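# Place the necktie in the upright basket

## Task

Get every part of the necktie inside the basket, with the basket left upright and resting flat on the table.

## Robot and tools

ROBOT. Two six-joint arms, left_arm and right_arm, each ending in a parallel two-finger gripper. Calibrated bases in the scene frame: left_arm at (+0.036, +0.371, 0) m, right_arm at (+0.023, -0.269, 0) m, both facing almost exactly along +x (tiny yaw). The fingers point along the gripper's +z axis and close along its y axis. The reported hand point sits between the finger pads, about 1 cm short of the fingertips.

FRAME. All hand positions, orientations and velocities use the scene frame: origin at table-top height halfway between the nominal bases, +x away from the robot over the table, +y toward left_arm, +z up. Arm names do not match left or right in the camera images. Printed hand poses may be wrong by a few centimetres, more when the arm reaches far.

ROW LAYOUT. Every motion command uses a row of 14 numbers, each between -1 and 1, always filled for both arms: left_arm waist, shoulder, elbow, wrist pitch, wrist yaw, wrist roll, opening; then the same seven for right_arm. The six joint numbers are scaled offsets, not angles: 1.0 equals 2.224 rad for waist, shoulder and elbow, and 8.485 rad for the three wrist joints. They are measured from the Joint targets shown in the latest result, never from the previous row, so sending the same offset twice moves the joint twice. Send 0 to keep a joint where its target is. The opening is absolute: +1 fully open (0.094 m pad gap), -1 closed; to leave a gripper alone, repeat its present command, because 0 means half open. Wrist pitch has its sign flipped relative to the URDF in everything you send and read. Allowed joint ranges in your numbers (rad): waist -2.618 to 3.054, shoulder 0 to 3.142, elbow 0 to 3.142, wrist pitch -1.571 to 1.571, wrist yaw -1.571 to 1.571, wrist roll -2.094 to 2.094. True ends may differ by up to 0.059 rad; an action that pushes a joint more than 0.059 rad beyond its range is rejected for both arms.

execute_actions(actions, cameras). actions is a list of actions; each action is a list of up to 15 rows, one row per 1/30 s step, and an action always lasts 15 steps (0.5 s), repeating its last row if shorter. All rows in one action count from the targets at that action's start. An empty list simply reports state and images. cameras picks which images come back: omitted, null or ["all"] gives all, [] gives none; a wrong name voids the call.

move(target, speed, blend, opening_speed, blocking, cameras). target is one 14-number row or a list of up to 15 rows, same layout and scaling; every row is an offset from the same current Joint targets, not from the previous row. All joints travel together toward the goal angles, so hands follow curves, and nothing is avoided on the way. speed: peak rad/s of the joint with the longest travel, 0.01 to 12.57, default 0.5, one value or one per row. blend: corner rounding in rad for a list. opening_speed: how fast the opening changes per second on the -1 to +1 scale, at least 0.2; use a low value to close gently. Finger changes in the first row start at once; later rows' finger changes happen after the arm comes to rest there. blocking=false returns after about 0.5 s while motion continues. The result adds a move: line such as done, off_target, moving, held or fault; done or off_target says nothing about contact.

wait(seconds 0 to 10, cameras) lets time pass holding the last command. stop(cameras) brakes a running move. zoom_image(camera, region=[x0, y0, x1, y1]) enlarges part of the newest image from cam_high, cam_low, cam_roll_left, cam_roll_right, cam_left_wrist or cam_right_wrist (all 896x504); region at most 504x504 pixels. read_manual(section) returns licence text only. finished_scene(scene) ends the current scene, given its number; call it only once the tie is fully in the basket and the basket stands flat without support.

RESULTS. Joint positions and Joint velocities: per arm, six joints in order (rad, rad/s) plus pad gap (m). Joint targets: the base your next offsets count from. grip_measured: finger opening on the command scale, reading slightly wide when empty; it follows the command and does not reveal first contact. grip_effort_nm: gripper motor effort, negative closing, not a pad force. Joint torques: drive output including arm weight; first three joints wrap at plus or minus 28 N m. "joint sent to its limit" means a joint hit its end; "joint command not followed" means the clearance check altered targets. Per step a joint target can lead its measured angle by at most 0.339 rad (big joints) or 2.2 rad (wrist), and targets putting the hand over 200 mm from where it is get scaled back, so large moves may need several actions.

CAUTIONS. Do not drop the tie, release it while it moves, slam or strike anything, or push hard. Keep the arms from colliding and never close a gripper on the other arm's fingers. Nothing may fall or be left off the table, and the basket must not tip. Objects may get small random nudges. Holding loads, stretching out or straining against an unreachable pose heats motors: MOTOR HOT warns at 75 C, and at 90 C that arm folds up and stops working. To stop pressing on something, command targets back past the measured joint positions.

Each tool is called after "Request:" by a JSON object that holds its "name" and its "arguments".

## Session

Request:
{"name": "execute_actions", "arguments": {"actions": []}}

Scene clock: 0.00 s.
left_arm: end_effector_position=(+0.4040, +0.3144, +0.3362) grip_measured=+1.000 grip_effort_nm=n/a end_effector_quat_wxyz=(+0.415, -0.267, +0.857, -0.149) | right_arm: end_effector_position=(+0.3958, -0.1227, +0.2848) grip_measured=+1.000 grip_effort_nm=n/a end_effector_quat_wxyz=(+0.326, +0.066, +0.938, +0.097)
Joint positions: left_arm=[-0.205 1.313 1.545 0.897 -0.143 -0.758 0.094] | right_arm=[0.459 1.534 1.675 1.028 0.137 0.524 0.094]
Joint velocities: within noise
Joint torques (N m): no reading
Motor temperatures (°C): left_arm=[22 30 30 32 22 25 22] | right_arm=[25 28 29 31 27 24 22]
Heat: left arm: 32 °C; right arm: 31 °C.
Joint targets: left_arm=[-0.205 1.300 1.558 0.885 -0.150 -0.754] | right_arm=[0.459 1.523 1.685 1.023 0.142 0.523]
Tool commands: left_gripper/opening=+1.0 right_gripper/opening=+1.0

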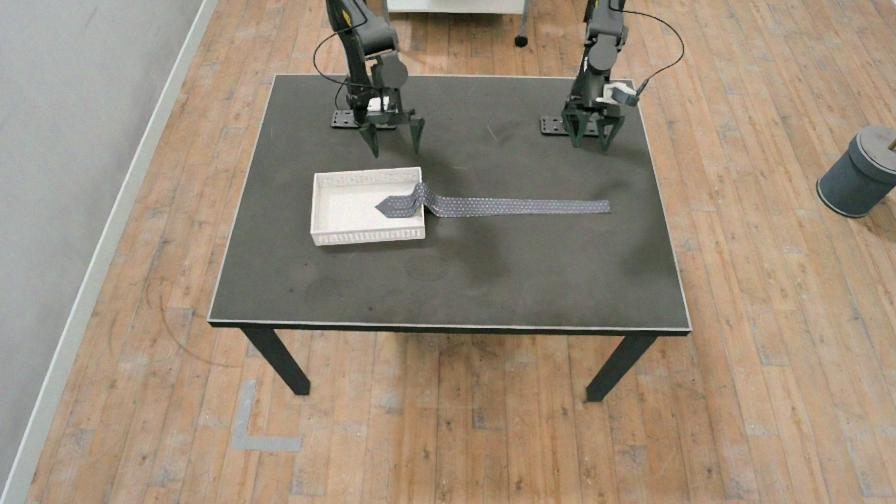

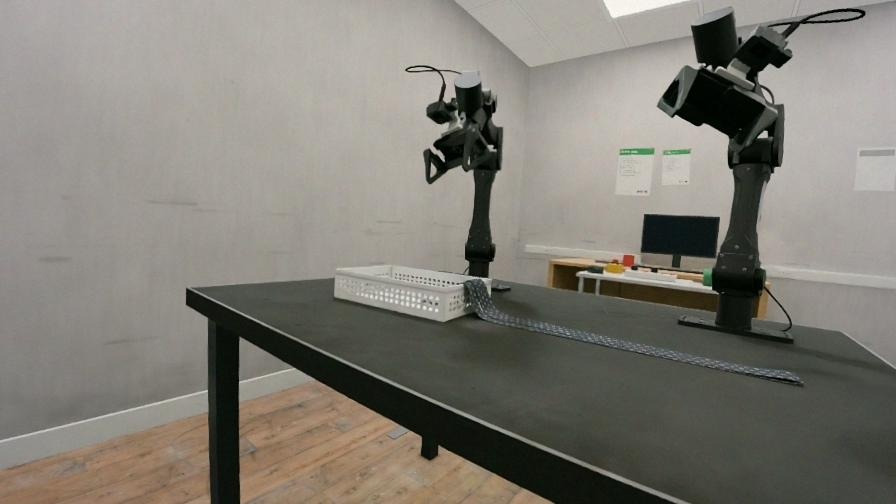

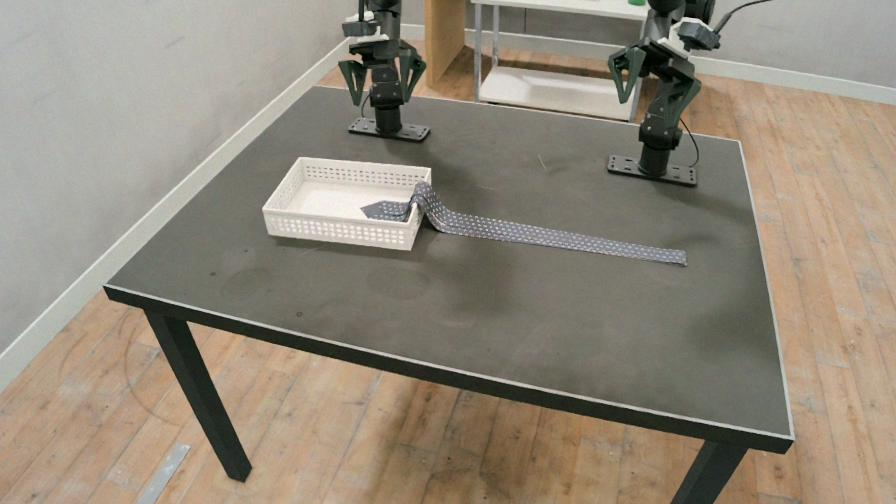

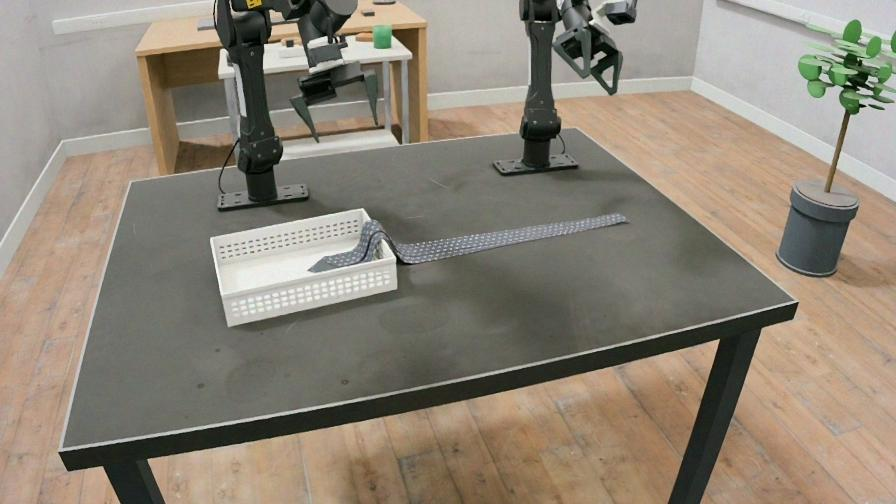

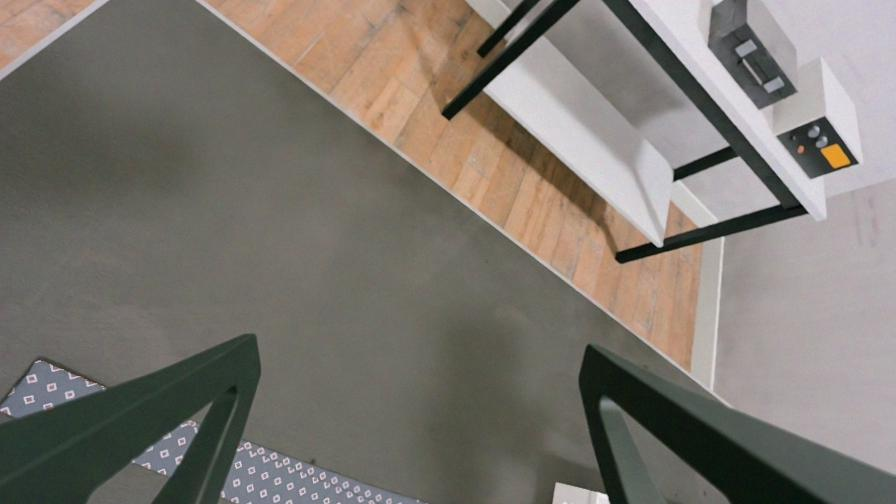

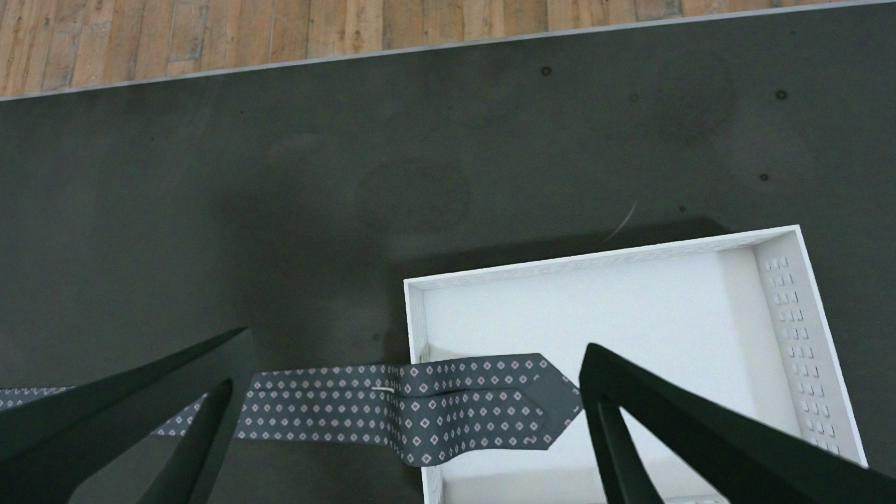

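Request:
{"name": "move", "arguments": {"target": [0,0,0,0,0,0,1,0.1075,0.2487,0.2307,0.0471,-0.0167,-0.1677,1], "speed": 1.0, "cameras": ["cam_high","cam_low","cam_right_wrist","cam_roll_right"]}}

Scene clock: 17.10 s.
left_arm: end_effector_position=(+0.4040, +0.3144, +0.3362) grip_measured=+1.000 grip_effort_nm=-0.037 end_effector_quat_wxyz=(+0.415, -0.267, +0.857, -0.149) | right_arm: end_effector_position=(+0.3734, +0.0052, +0.2002) grip_measured=+1.000 grip_effort_nm=-0.027 end_effector_quat_wxyz=(-0.133, +0.698, -0.704, +0.024)
Joint positions: left_arm=[-0.205 1.313 1.545 0.897 -0.143 -0.758 0.094] | right_arm=[0.696 2.054 2.167 1.414 0.018 -0.895 0.094]
Joint torques (N m): left_arm=[0.08 -5.44 7.46 -1.47 -0.1 0.03] | right_arm=[0.27 -9.73 9.59 -0.82 -0.2 -0.06]
Heat: left arm: 34 °C; right arm: 32 °C.
Joint targets: left_arm=[-0.205 1.300 1.558 0.885 -0.150 -0.754] | right_arm=[0.698 2.076 2.199 1.423 0.000 -0.900]
move: done
Images, in order (width x height): cam_high 896x504, cam_low 896x504, cam_roll_right 896x504, cam_right_wrist 896x504.

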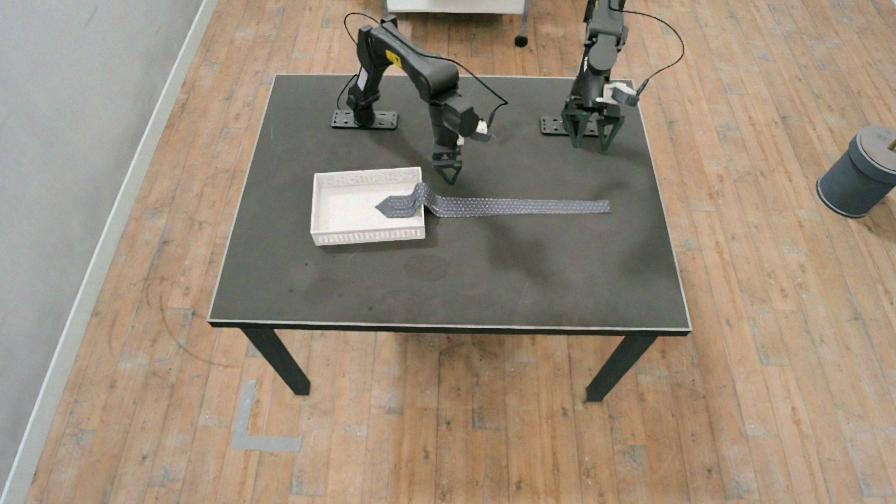

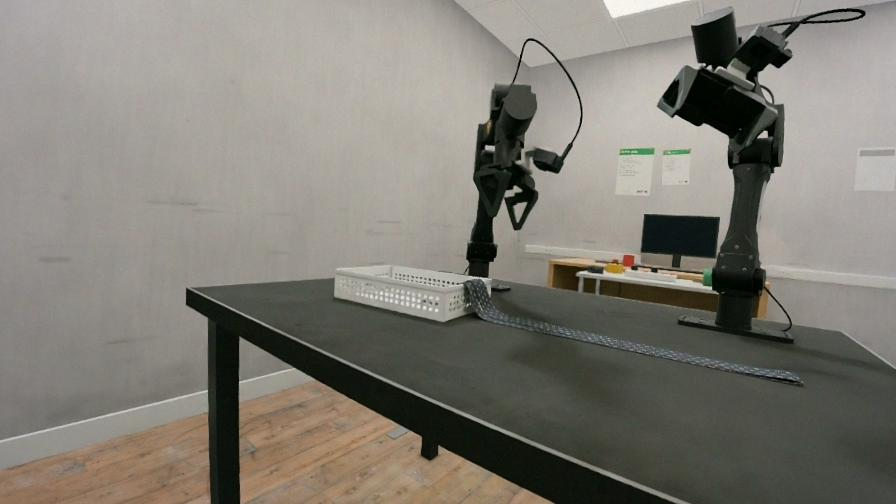

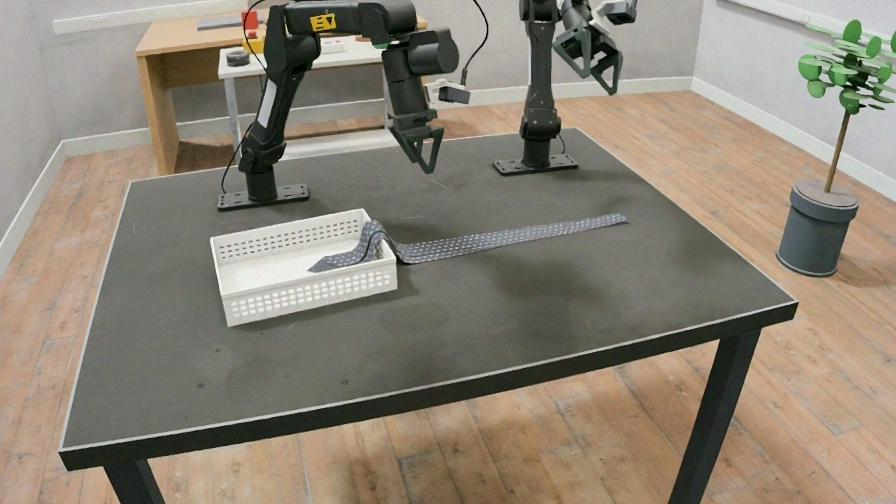

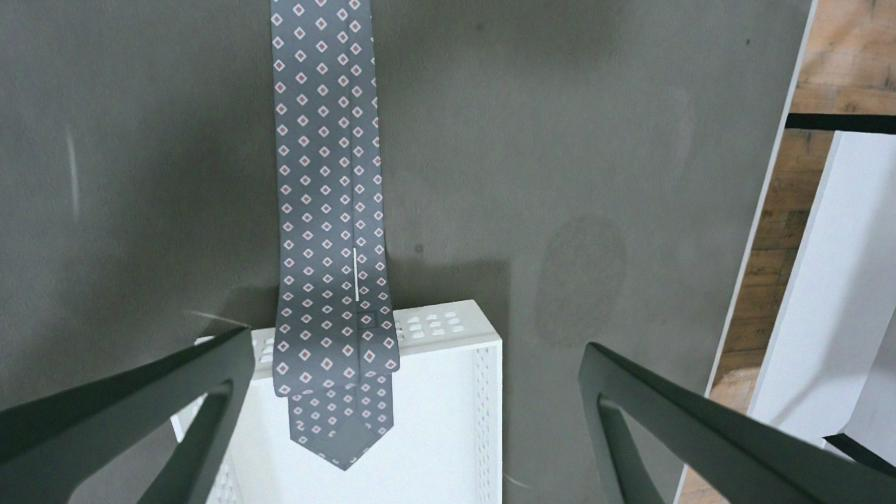

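Request:
{"name": "move", "arguments": {"target": [0,0,0,0,0,0,1,0.0665,0.0719,-0.0908,-0.025,0,0.0177,1], "speed": 0.7, "cameras": ["cam_high","cam_low","cam_right_wrist","cam_roll_right"]}}

Scene clock: 22.37 s.
left_arm: end_effector_position=(+0.4040, +0.3144, +0.3362) grip_measured=+1.000 grip_effort_nm=-0.027 end_effector_quat_wxyz=(+0.415, -0.267, +0.857, -0.149) | right_arm: end_effector_position=(+0.3361, +0.0688, +0.0784) grip_measured=+1.000 grip_effort_nm=-0.032 end_effector_quat_wxyz=(-0.052, +0.710, -0.702, +0.004)
Joint positions: left_arm=[-0.205 1.313 1.545 0.897 -0.143 -0.758 0.094] | right_arm=[0.852 2.236 1.993 1.223 0.011 -0.757 0.094]
Joint torques (N m): left_arm=[0.08 -5.44 7.45 -1.47 -0.09 0.03] | right_arm=[-0.57 -13.15 6.94 -0.71 -0.13 0.05]
Heat: left arm: 35 °C; right arm: 32 °C.
Joint targets: left_arm=[-0.205 1.300 1.558 0.885 -0.150 -0.754] | right_arm=[0.846 2.236 1.996 1.211 0.000 -0.750]
move: done
Images, in order (width x height): cam_high 896x504, cam_low 896x504, cam_roll_right 896x504, cam_right_wrist 896x504.

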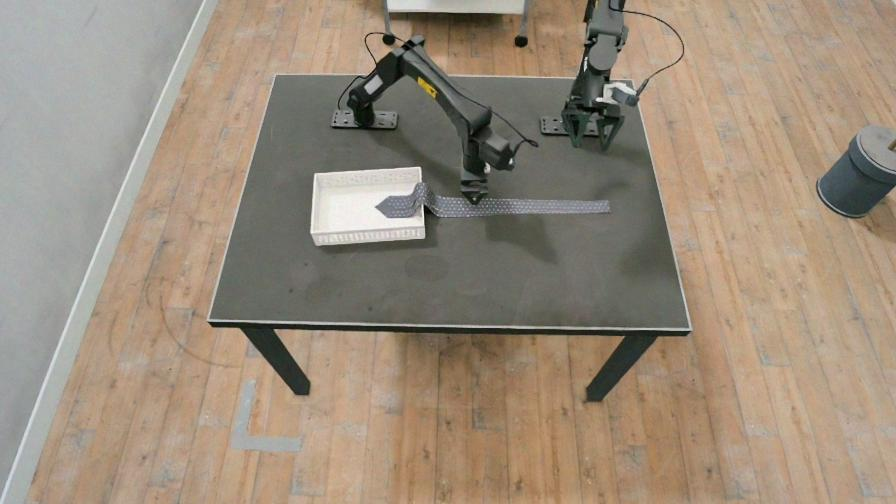

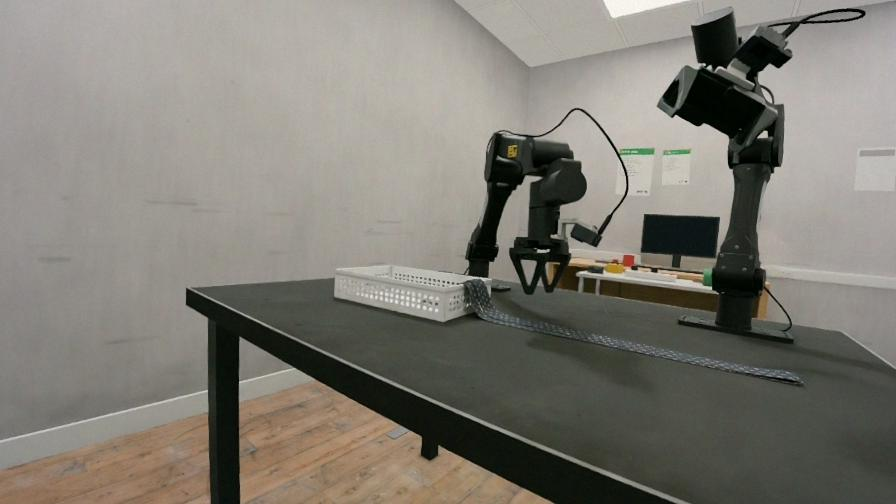

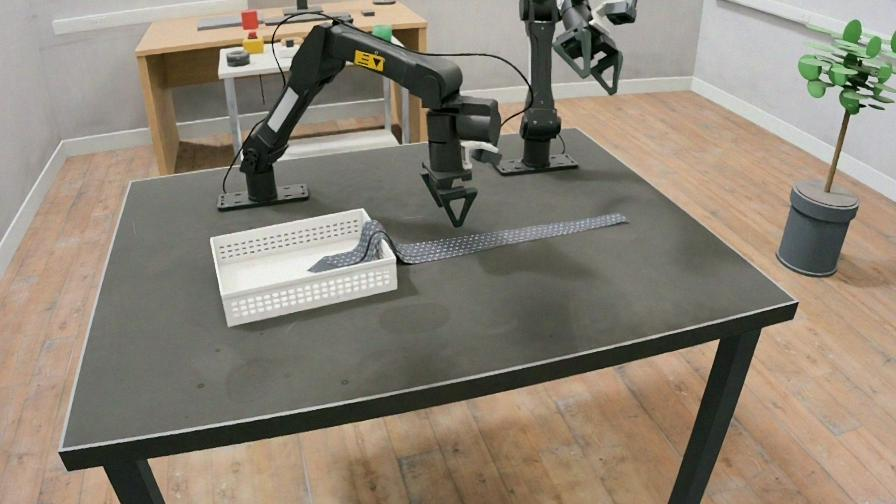

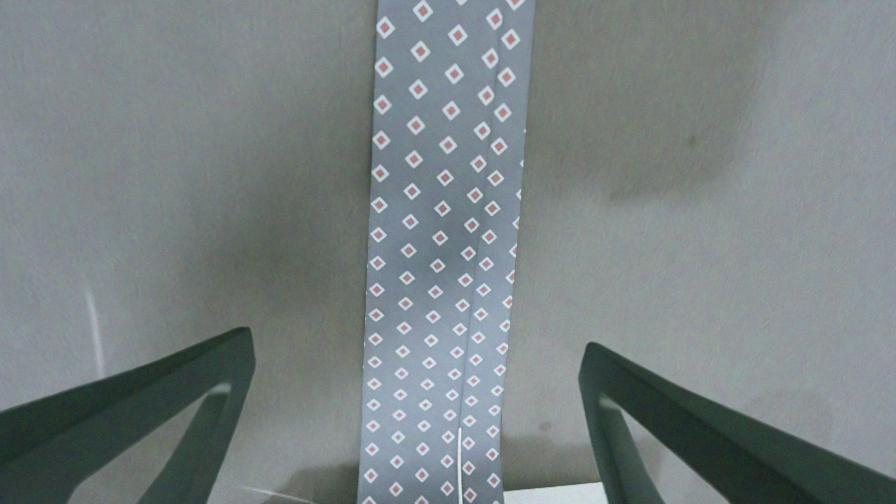

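Request:
{"name": "move", "arguments": {"target": [0,0,0,0,0,0,1,0,0.0153,-0.091,-0.028,0,0,1], "speed": 0.3, "cameras": ["cam_low","cam_right_wrist"]}}

Request:
{"name": "zoom_image", "arguments": {"camera": "cam_low", "region": [440, 220, 640, 340]}}

Scene clock: 25.37 s.
left_arm: end_effector_position=(+0.4040, +0.3144, +0.3362) grip_measured=+1.000 grip_effort_nm=-0.022 end_effector_quat_wxyz=(+0.415, -0.267, +0.857, -0.149) | right_arm: end_effector_position=(+0.3409, +0.0741, +0.0306) grip_measured=+1.000 grip_effort_nm=-0.032 end_effector_quat_wxyz=(-0.075, +0.709, -0.701, +0.003)
Joint positions: left_arm=[-0.205 1.313 1.545 0.897 -0.143 -0.758 0.094] | right_arm=[0.852 2.241 1.805 0.986 0.011 -0.756 0.094]
Joint torques (N m): left_arm=[0.06 -5.42 7.46 -1.47 -0.09 0.03] | right_arm=[-0.62 -10.92 5.93 -0.78 -0.1 0.06]
Motor temperatures (°C): left_arm=[22 31 35 35 21 24 22] | right_arm=[25 32 32 31 27 24 22]
Heat: left arm: 35 °C; right arm: 32 °C.
Joint targets: left_arm=[-0.205 1.300 1.558 0.885 -0.150 -0.754] | right_arm=[0.846 2.270 1.794 0.973 0.000 -0.750]
move: done
Images, in order (width x height): cam_low 896x504, cam_right_wrist 896x504.

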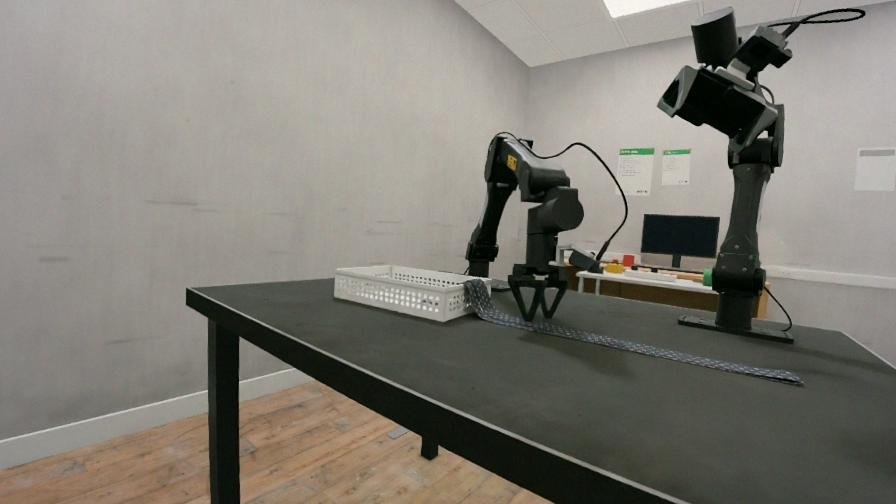

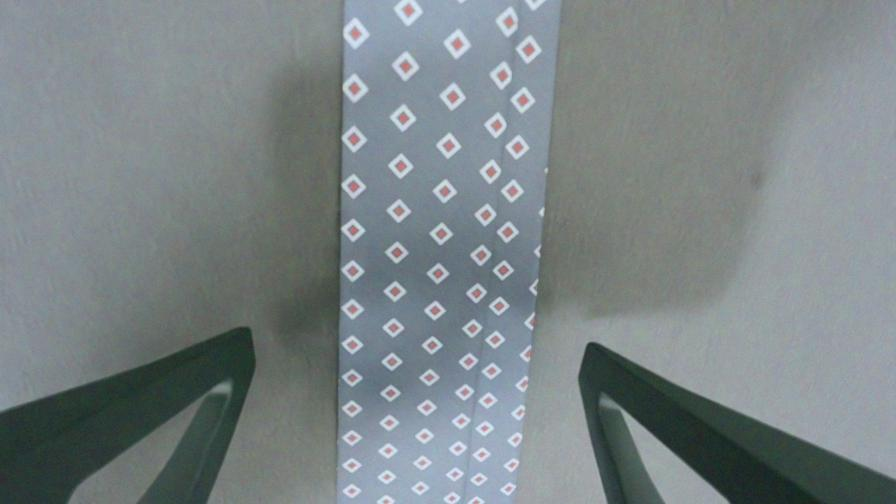

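Scaled by 2.520 from the camera's 896x504 image, which has a finer 1280x720 frame.

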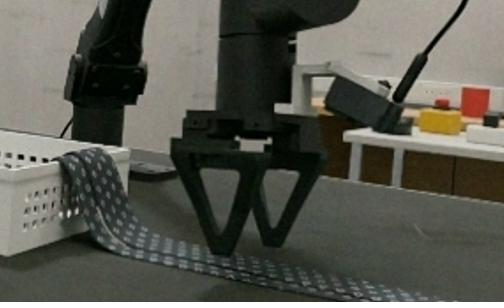

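Request:
{"name": "move", "arguments": {"target": [0,0,0,0,0,0,1,0,0.014,0.002,-0.0025,0,0,1], "speed": 0.2, "cameras": ["cam_low","cam_right_wrist"]}}

Request:
{"name": "zoom_image", "arguments": {"camera": "cam_low", "region": [440, 220, 640, 340]}}

Scene clock: 27.00 s.
left_arm: end_effector_position=(+0.4040, +0.3144, +0.3362) grip_measured=+1.000 grip_effort_nm=-0.027 end_effector_quat_wxyz=(+0.415, -0.267, +0.857, -0.149) | right_arm: end_effector_position=(+0.3424, +0.0752, +0.0213) grip_measured=+1.000 grip_effort_nm=-0.027 end_effector_quat_wxyz=(-0.071, +0.709, -0.702, +0.003)
Joint positions: left_arm=[-0.205 1.313 1.545 0.897 -0.143 -0.758 0.094] | right_arm=[0.851 2.264 1.805 0.97 0.011 -0.756 0.094]
Joint torques (N m): left_arm=[0.09 -5.44 7.47 -1.47 -0.1 0.03] | right_arm=[-0.57 -10.18 6.2 -0.84 -0.13 0.08]
Heat: left arm: 35 °C; right arm: 32 °C.
Joint targets: left_arm=[-0.205 1.300 1.558 0.885 -0.150 -0.754] | right_arm=[0.846 2.302 1.798 0.952 0.000 -0.750]
move: off_target (right_arm); right_arm: the shoulder is farthest, 0.038 rad from its target
Images, in order (width x height): cam_low 896x504, cam_right_wrist 896x504.

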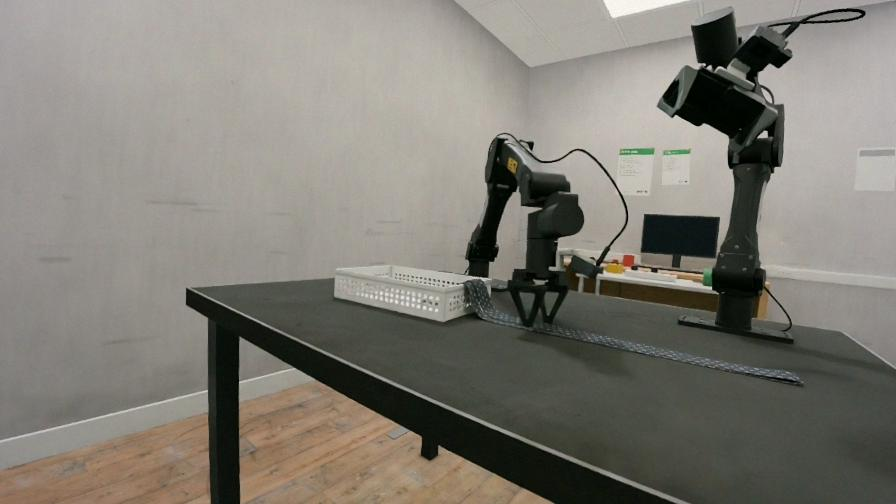

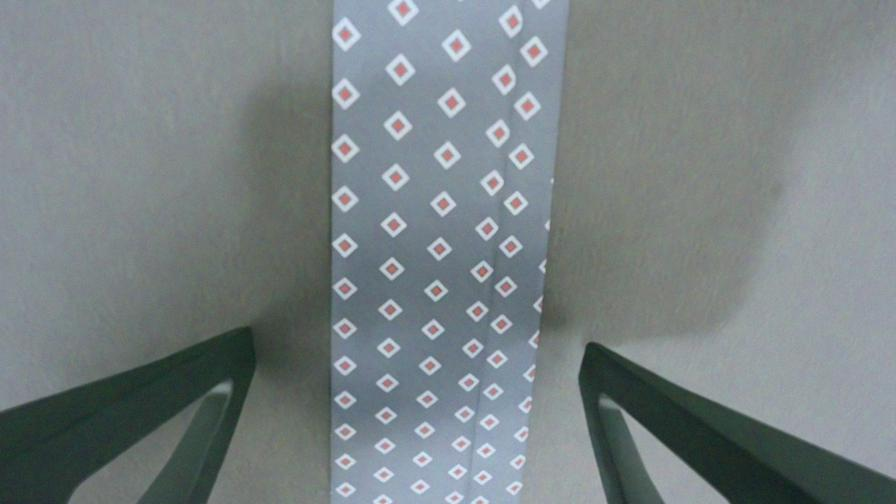

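Scaled by 2.520 from the camera's 896x504 image, which has a finer 1280x720 frame.

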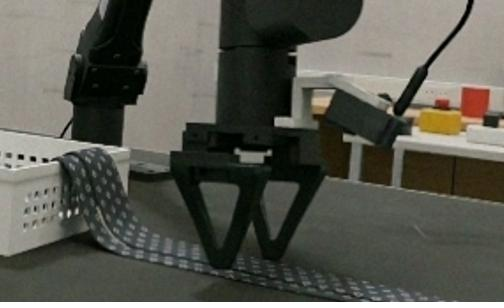

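Request:
{"name": "move", "arguments": {"target": [0,0,0,0,0,0,1,0,0.011,0,-0.0025,0,0,1], "speed": 0.2, "cameras": ["cam_right_wrist"]}}

Request:
{"name": "move", "arguments": {"target": [0,0,0,0,0,0,1,0,0,0,0,0,0,-1], "opening_speed": 1, "cameras": ["cam_low","cam_right_wrist"]}}

Scene clock: 29.80 s.
left_arm: end_effector_position=(+0.4040, +0.3144, +0.3362) grip_measured=+1.000 grip_effort_nm=-0.032 end_effector_quat_wxyz=(+0.415, -0.267, +0.857, -0.149) | right_arm: end_effector_position=(+0.3423, +0.0752, +0.0204) grip_measured=+1.000 grip_effort_nm=-0.032 end_effector_quat_wxyz=(-0.071, +0.709, -0.702, +0.003)
Joint positions: left_arm=[-0.205 1.313 1.545 0.897 -0.143 -0.758 0.094] | right_arm=[0.851 2.265 1.805 0.969 0.01 -0.756 0.094]
Joint torques (N m): left_arm=[0.06 -5.42 7.46 -1.48 -0.1 0.03] | right_arm=[-0.55 -8.28 6.24 -1.07 -0.13 0.08]
Heat: left arm: 35 °C; right arm: 32 °C.
Joint targets: left_arm=[-0.205 1.300 1.558 0.885 -0.150 -0.754] | right_arm=[0.846 2.326 1.798 0.931 0.000 -0.750]
move: off_target (right_arm); right_arm: the shoulder is farthest, 0.061 rad from its target
Images, in order (width x height): cam_right_wrist 896x504.

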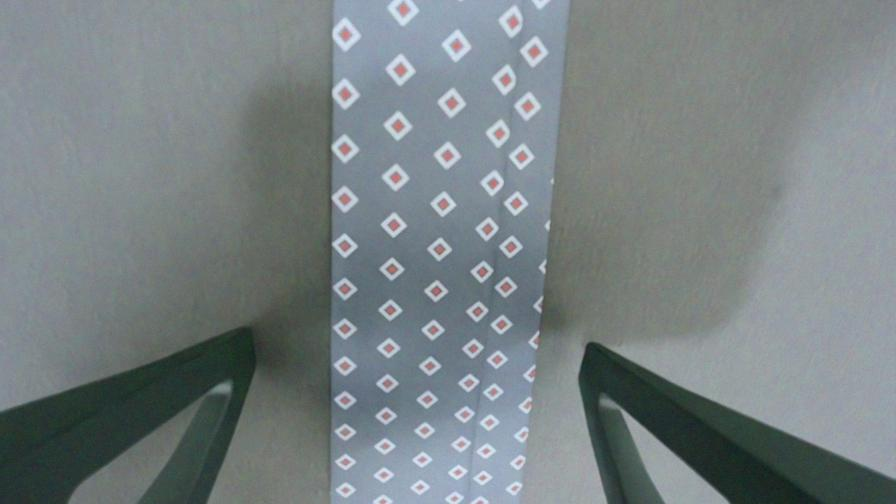

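Scene clock: 32.23 s.
left_arm: end_effector_position=(+0.4040, +0.3144, +0.3362) grip_measured=+1.000 grip_effort_nm=-0.032 end_effector_quat_wxyz=(+0.415, -0.267, +0.857, -0.149) | right_arm: end_effector_position=(+0.3415, +0.0810, +0.0178) grip_measured=-0.965 grip_effort_nm=-1.038 end_effector_quat_wxyz=(-0.076, +0.709, -0.701, -0.010)
Joint positions: left_arm=[-0.205 1.313 1.545 0.897 -0.143 -0.758 0.094] | right_arm=[0.851 2.273 1.805 0.952 -0.015 -0.755 0.002]
Joint torques (N m): left_arm=[0.08 -5.42 7.46 -1.47 -0.1 0.03] | right_arm=[-0.59 -9.06 6.23 -0.9 0.15 0.04]
Heat: left arm: 35 °C; right arm: 33 °C.
Joint targets: left_arm=[-0.205 1.300 1.558 0.885 -0.150 -0.754] | right_arm=[0.846 2.326 1.798 0.931 0.000 -0.750]
move: off_target (right_arm); right_arm: the shoulder is farthest, 0.053 rad from its target
Images, in order (width x height): cam_low 896x504, cam_right_wrist 896x504.

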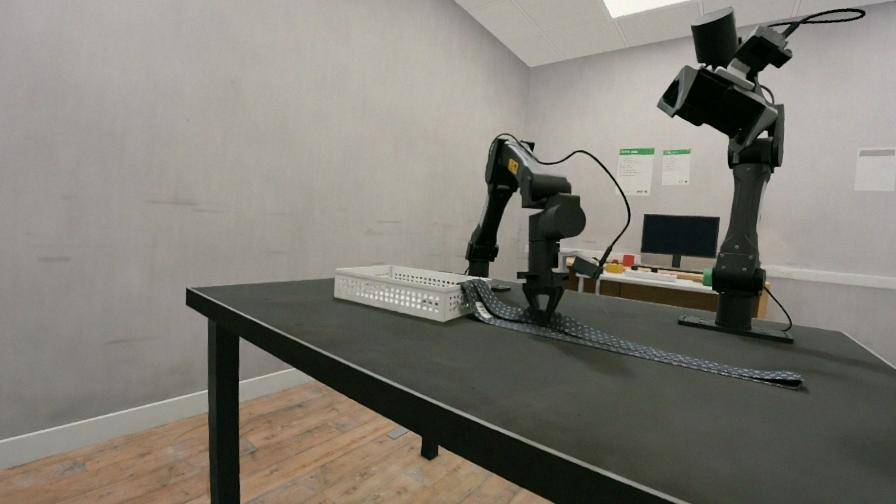

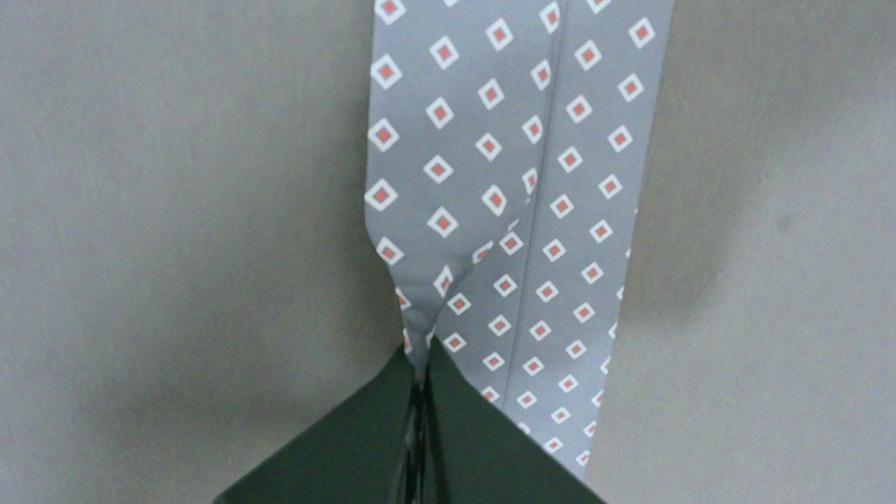

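Request:
{"name": "move", "arguments": {"target": [[0,0,0,0,0,0,1,-0.0432,-0.214,0.0908,0.0199,0,0,-1],[0,0,0,0,0,0,1,-0.2738,-0.3997,0.1713,0.0484,0,0,-1]], "speed": 0.5, "blend": 0.1, "cameras": ["cam_high","cam_low","cam_roll_left","cam_roll_right"]}}

Scene clock: 37.90 s.
left_arm: end_effector_position=(+0.4040, +0.3144, +0.3362) grip_measured=+1.000 grip_effort_nm=-0.037 end_effector_quat_wxyz=(+0.415, -0.267, +0.857, -0.149) | right_arm: end_effector_position=(+0.3467, -0.1969, +0.4444) grip_measured=-0.965 grip_effort_nm=-1.043 end_effector_quat_wxyz=(+0.444, -0.415, +0.785, -0.122)
Joint positions: left_arm=[-0.205 1.313 1.545 0.897 -0.143 -0.758 0.094] | right_arm=[0.243 1.439 2.164 1.34 -0.001 -0.755 0.002]
Joint torques (N m): left_arm=[0.08 -5.42 7.46 -1.47 -0.1 0.04] | right_arm=[-0.55 -4.29 6.69 -1.91 0 0.06]
Heat: left arm: 35 °C; right arm: 34 °C.
Joint targets: left_arm=[-0.205 1.300 1.558 0.885 -0.150 -0.754] | right_arm=[0.237 1.437 2.179 1.341 0.000 -0.750]
move: done
Images, in order (width x height): cam_high 896x504, cam_low 896x504, cam_roll_left 896x504, cam_roll_right 896x504.

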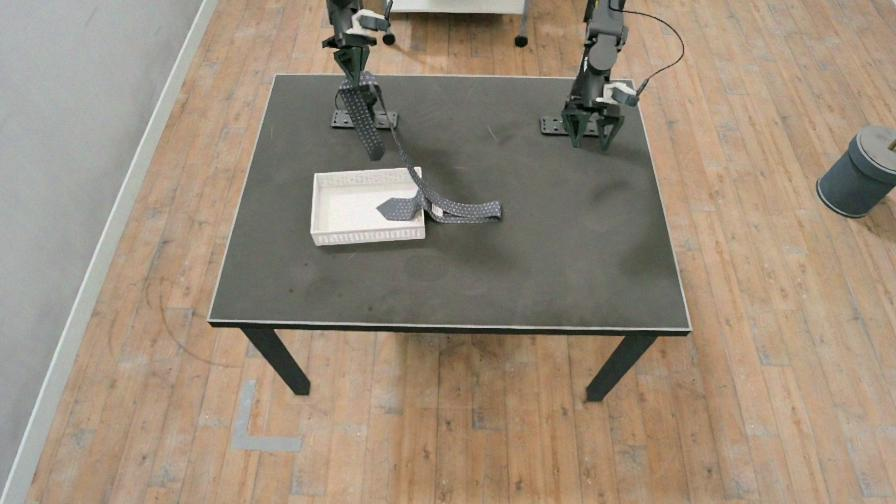

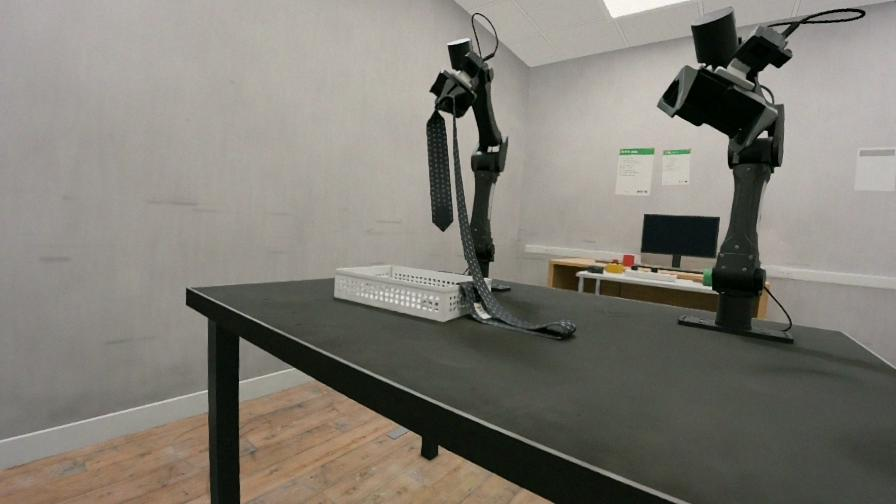

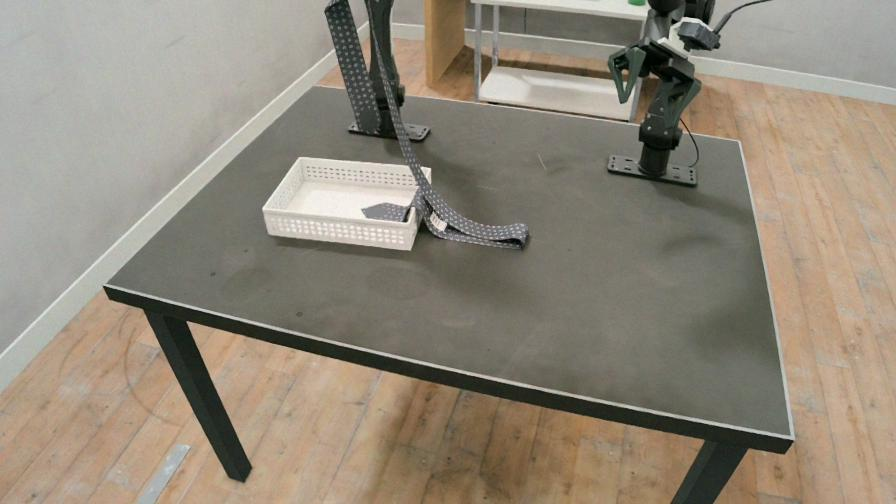

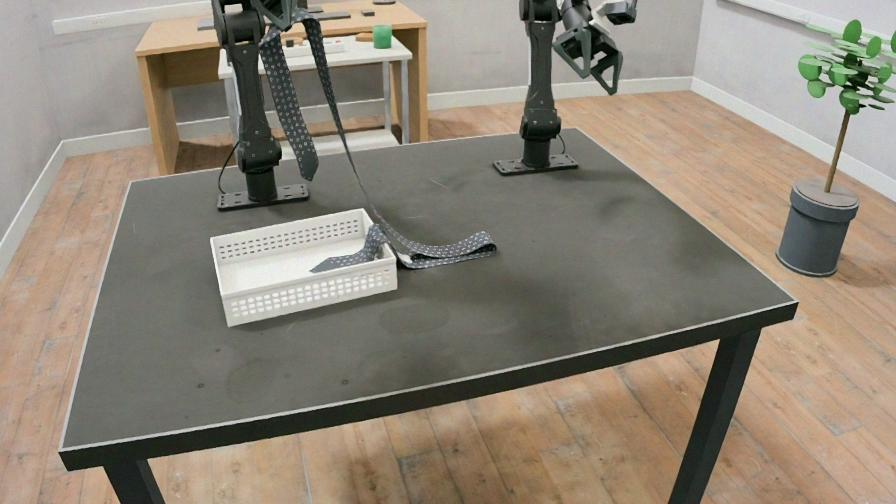

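Request:
{"name": "move", "arguments": {"target": [0,0,0,0,0,0,1,-0.110,0.089,-0.4744,-0.0534,0,0,-1], "speed": 0.5, "cameras": ["cam_high","cam_low","cam_roll_left","cam_roll_right"]}}

Scene clock: 42.93 s.
left_arm: end_effector_position=(+0.4040, +0.3144, +0.3362) grip_measured=+1.000 grip_effort_nm=-0.032 end_effector_quat_wxyz=(+0.415, -0.267, +0.857, -0.149) | right_arm: end_effector_position=(+0.3448, -0.2773, +0.0753) grip_measured=-0.965 grip_effort_nm=-1.043 end_effector_quat_wxyz=(+0.083, -0.354, +0.931, -0.034)
Joint positions: left_arm=[-0.205 1.313 1.545 0.897 -0.143 -0.758 0.094] | right_arm=[-0.002 1.622 1.132 0.901 -0.001 -0.755 0.002]
Joint torques (N m): left_arm=[0.08 -5.44 7.46 -1.47 -0.1 0.03] | right_arm=[-0.57 -6.57 6.26 -0.88 0 0.03]
Heat: left arm: 35 °C; right arm: 33 °C.
Joint targets: left_arm=[-0.205 1.300 1.558 0.885 -0.150 -0.754] | right_arm=[-0.008 1.635 1.124 0.888 0.000 -0.750]
move: done
Images, in order (width x height): cam_high 896x504, cam_low 896x504, cam_roll_left 896x504, cam_roll_right 896x504.

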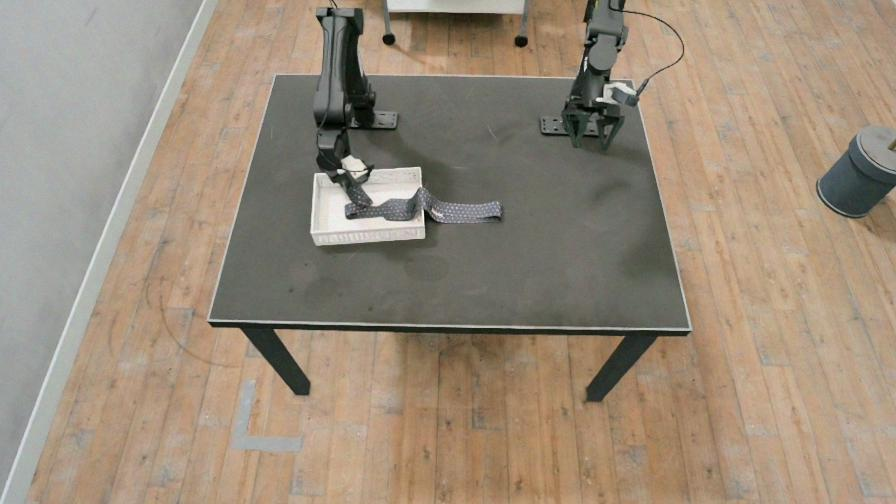

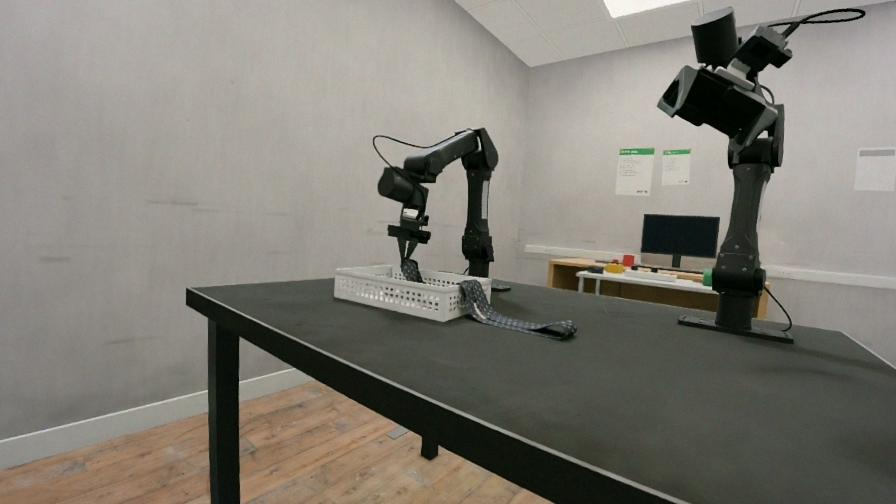

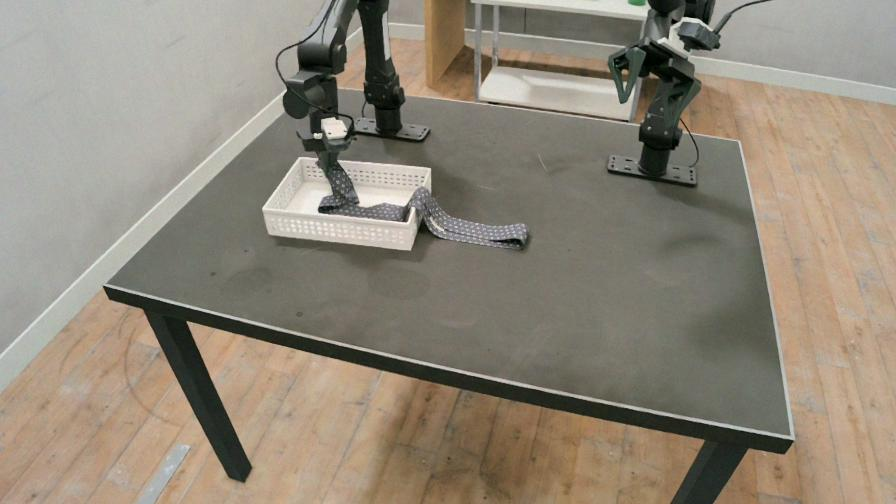

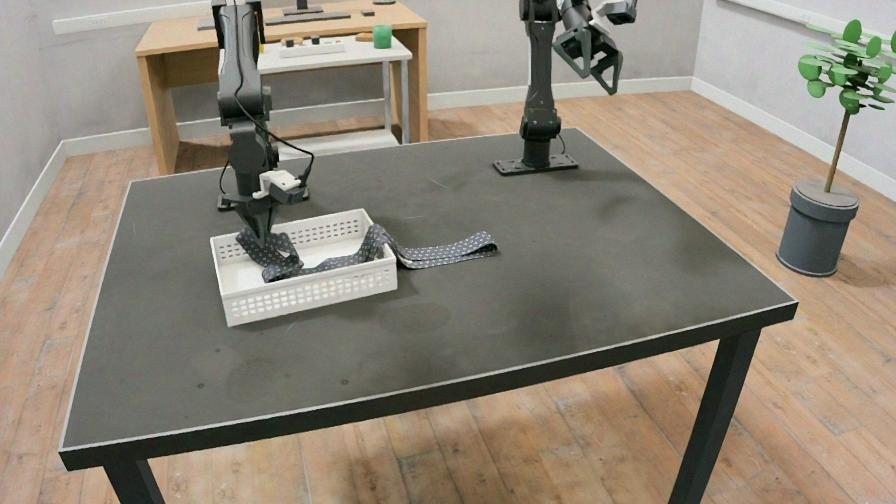

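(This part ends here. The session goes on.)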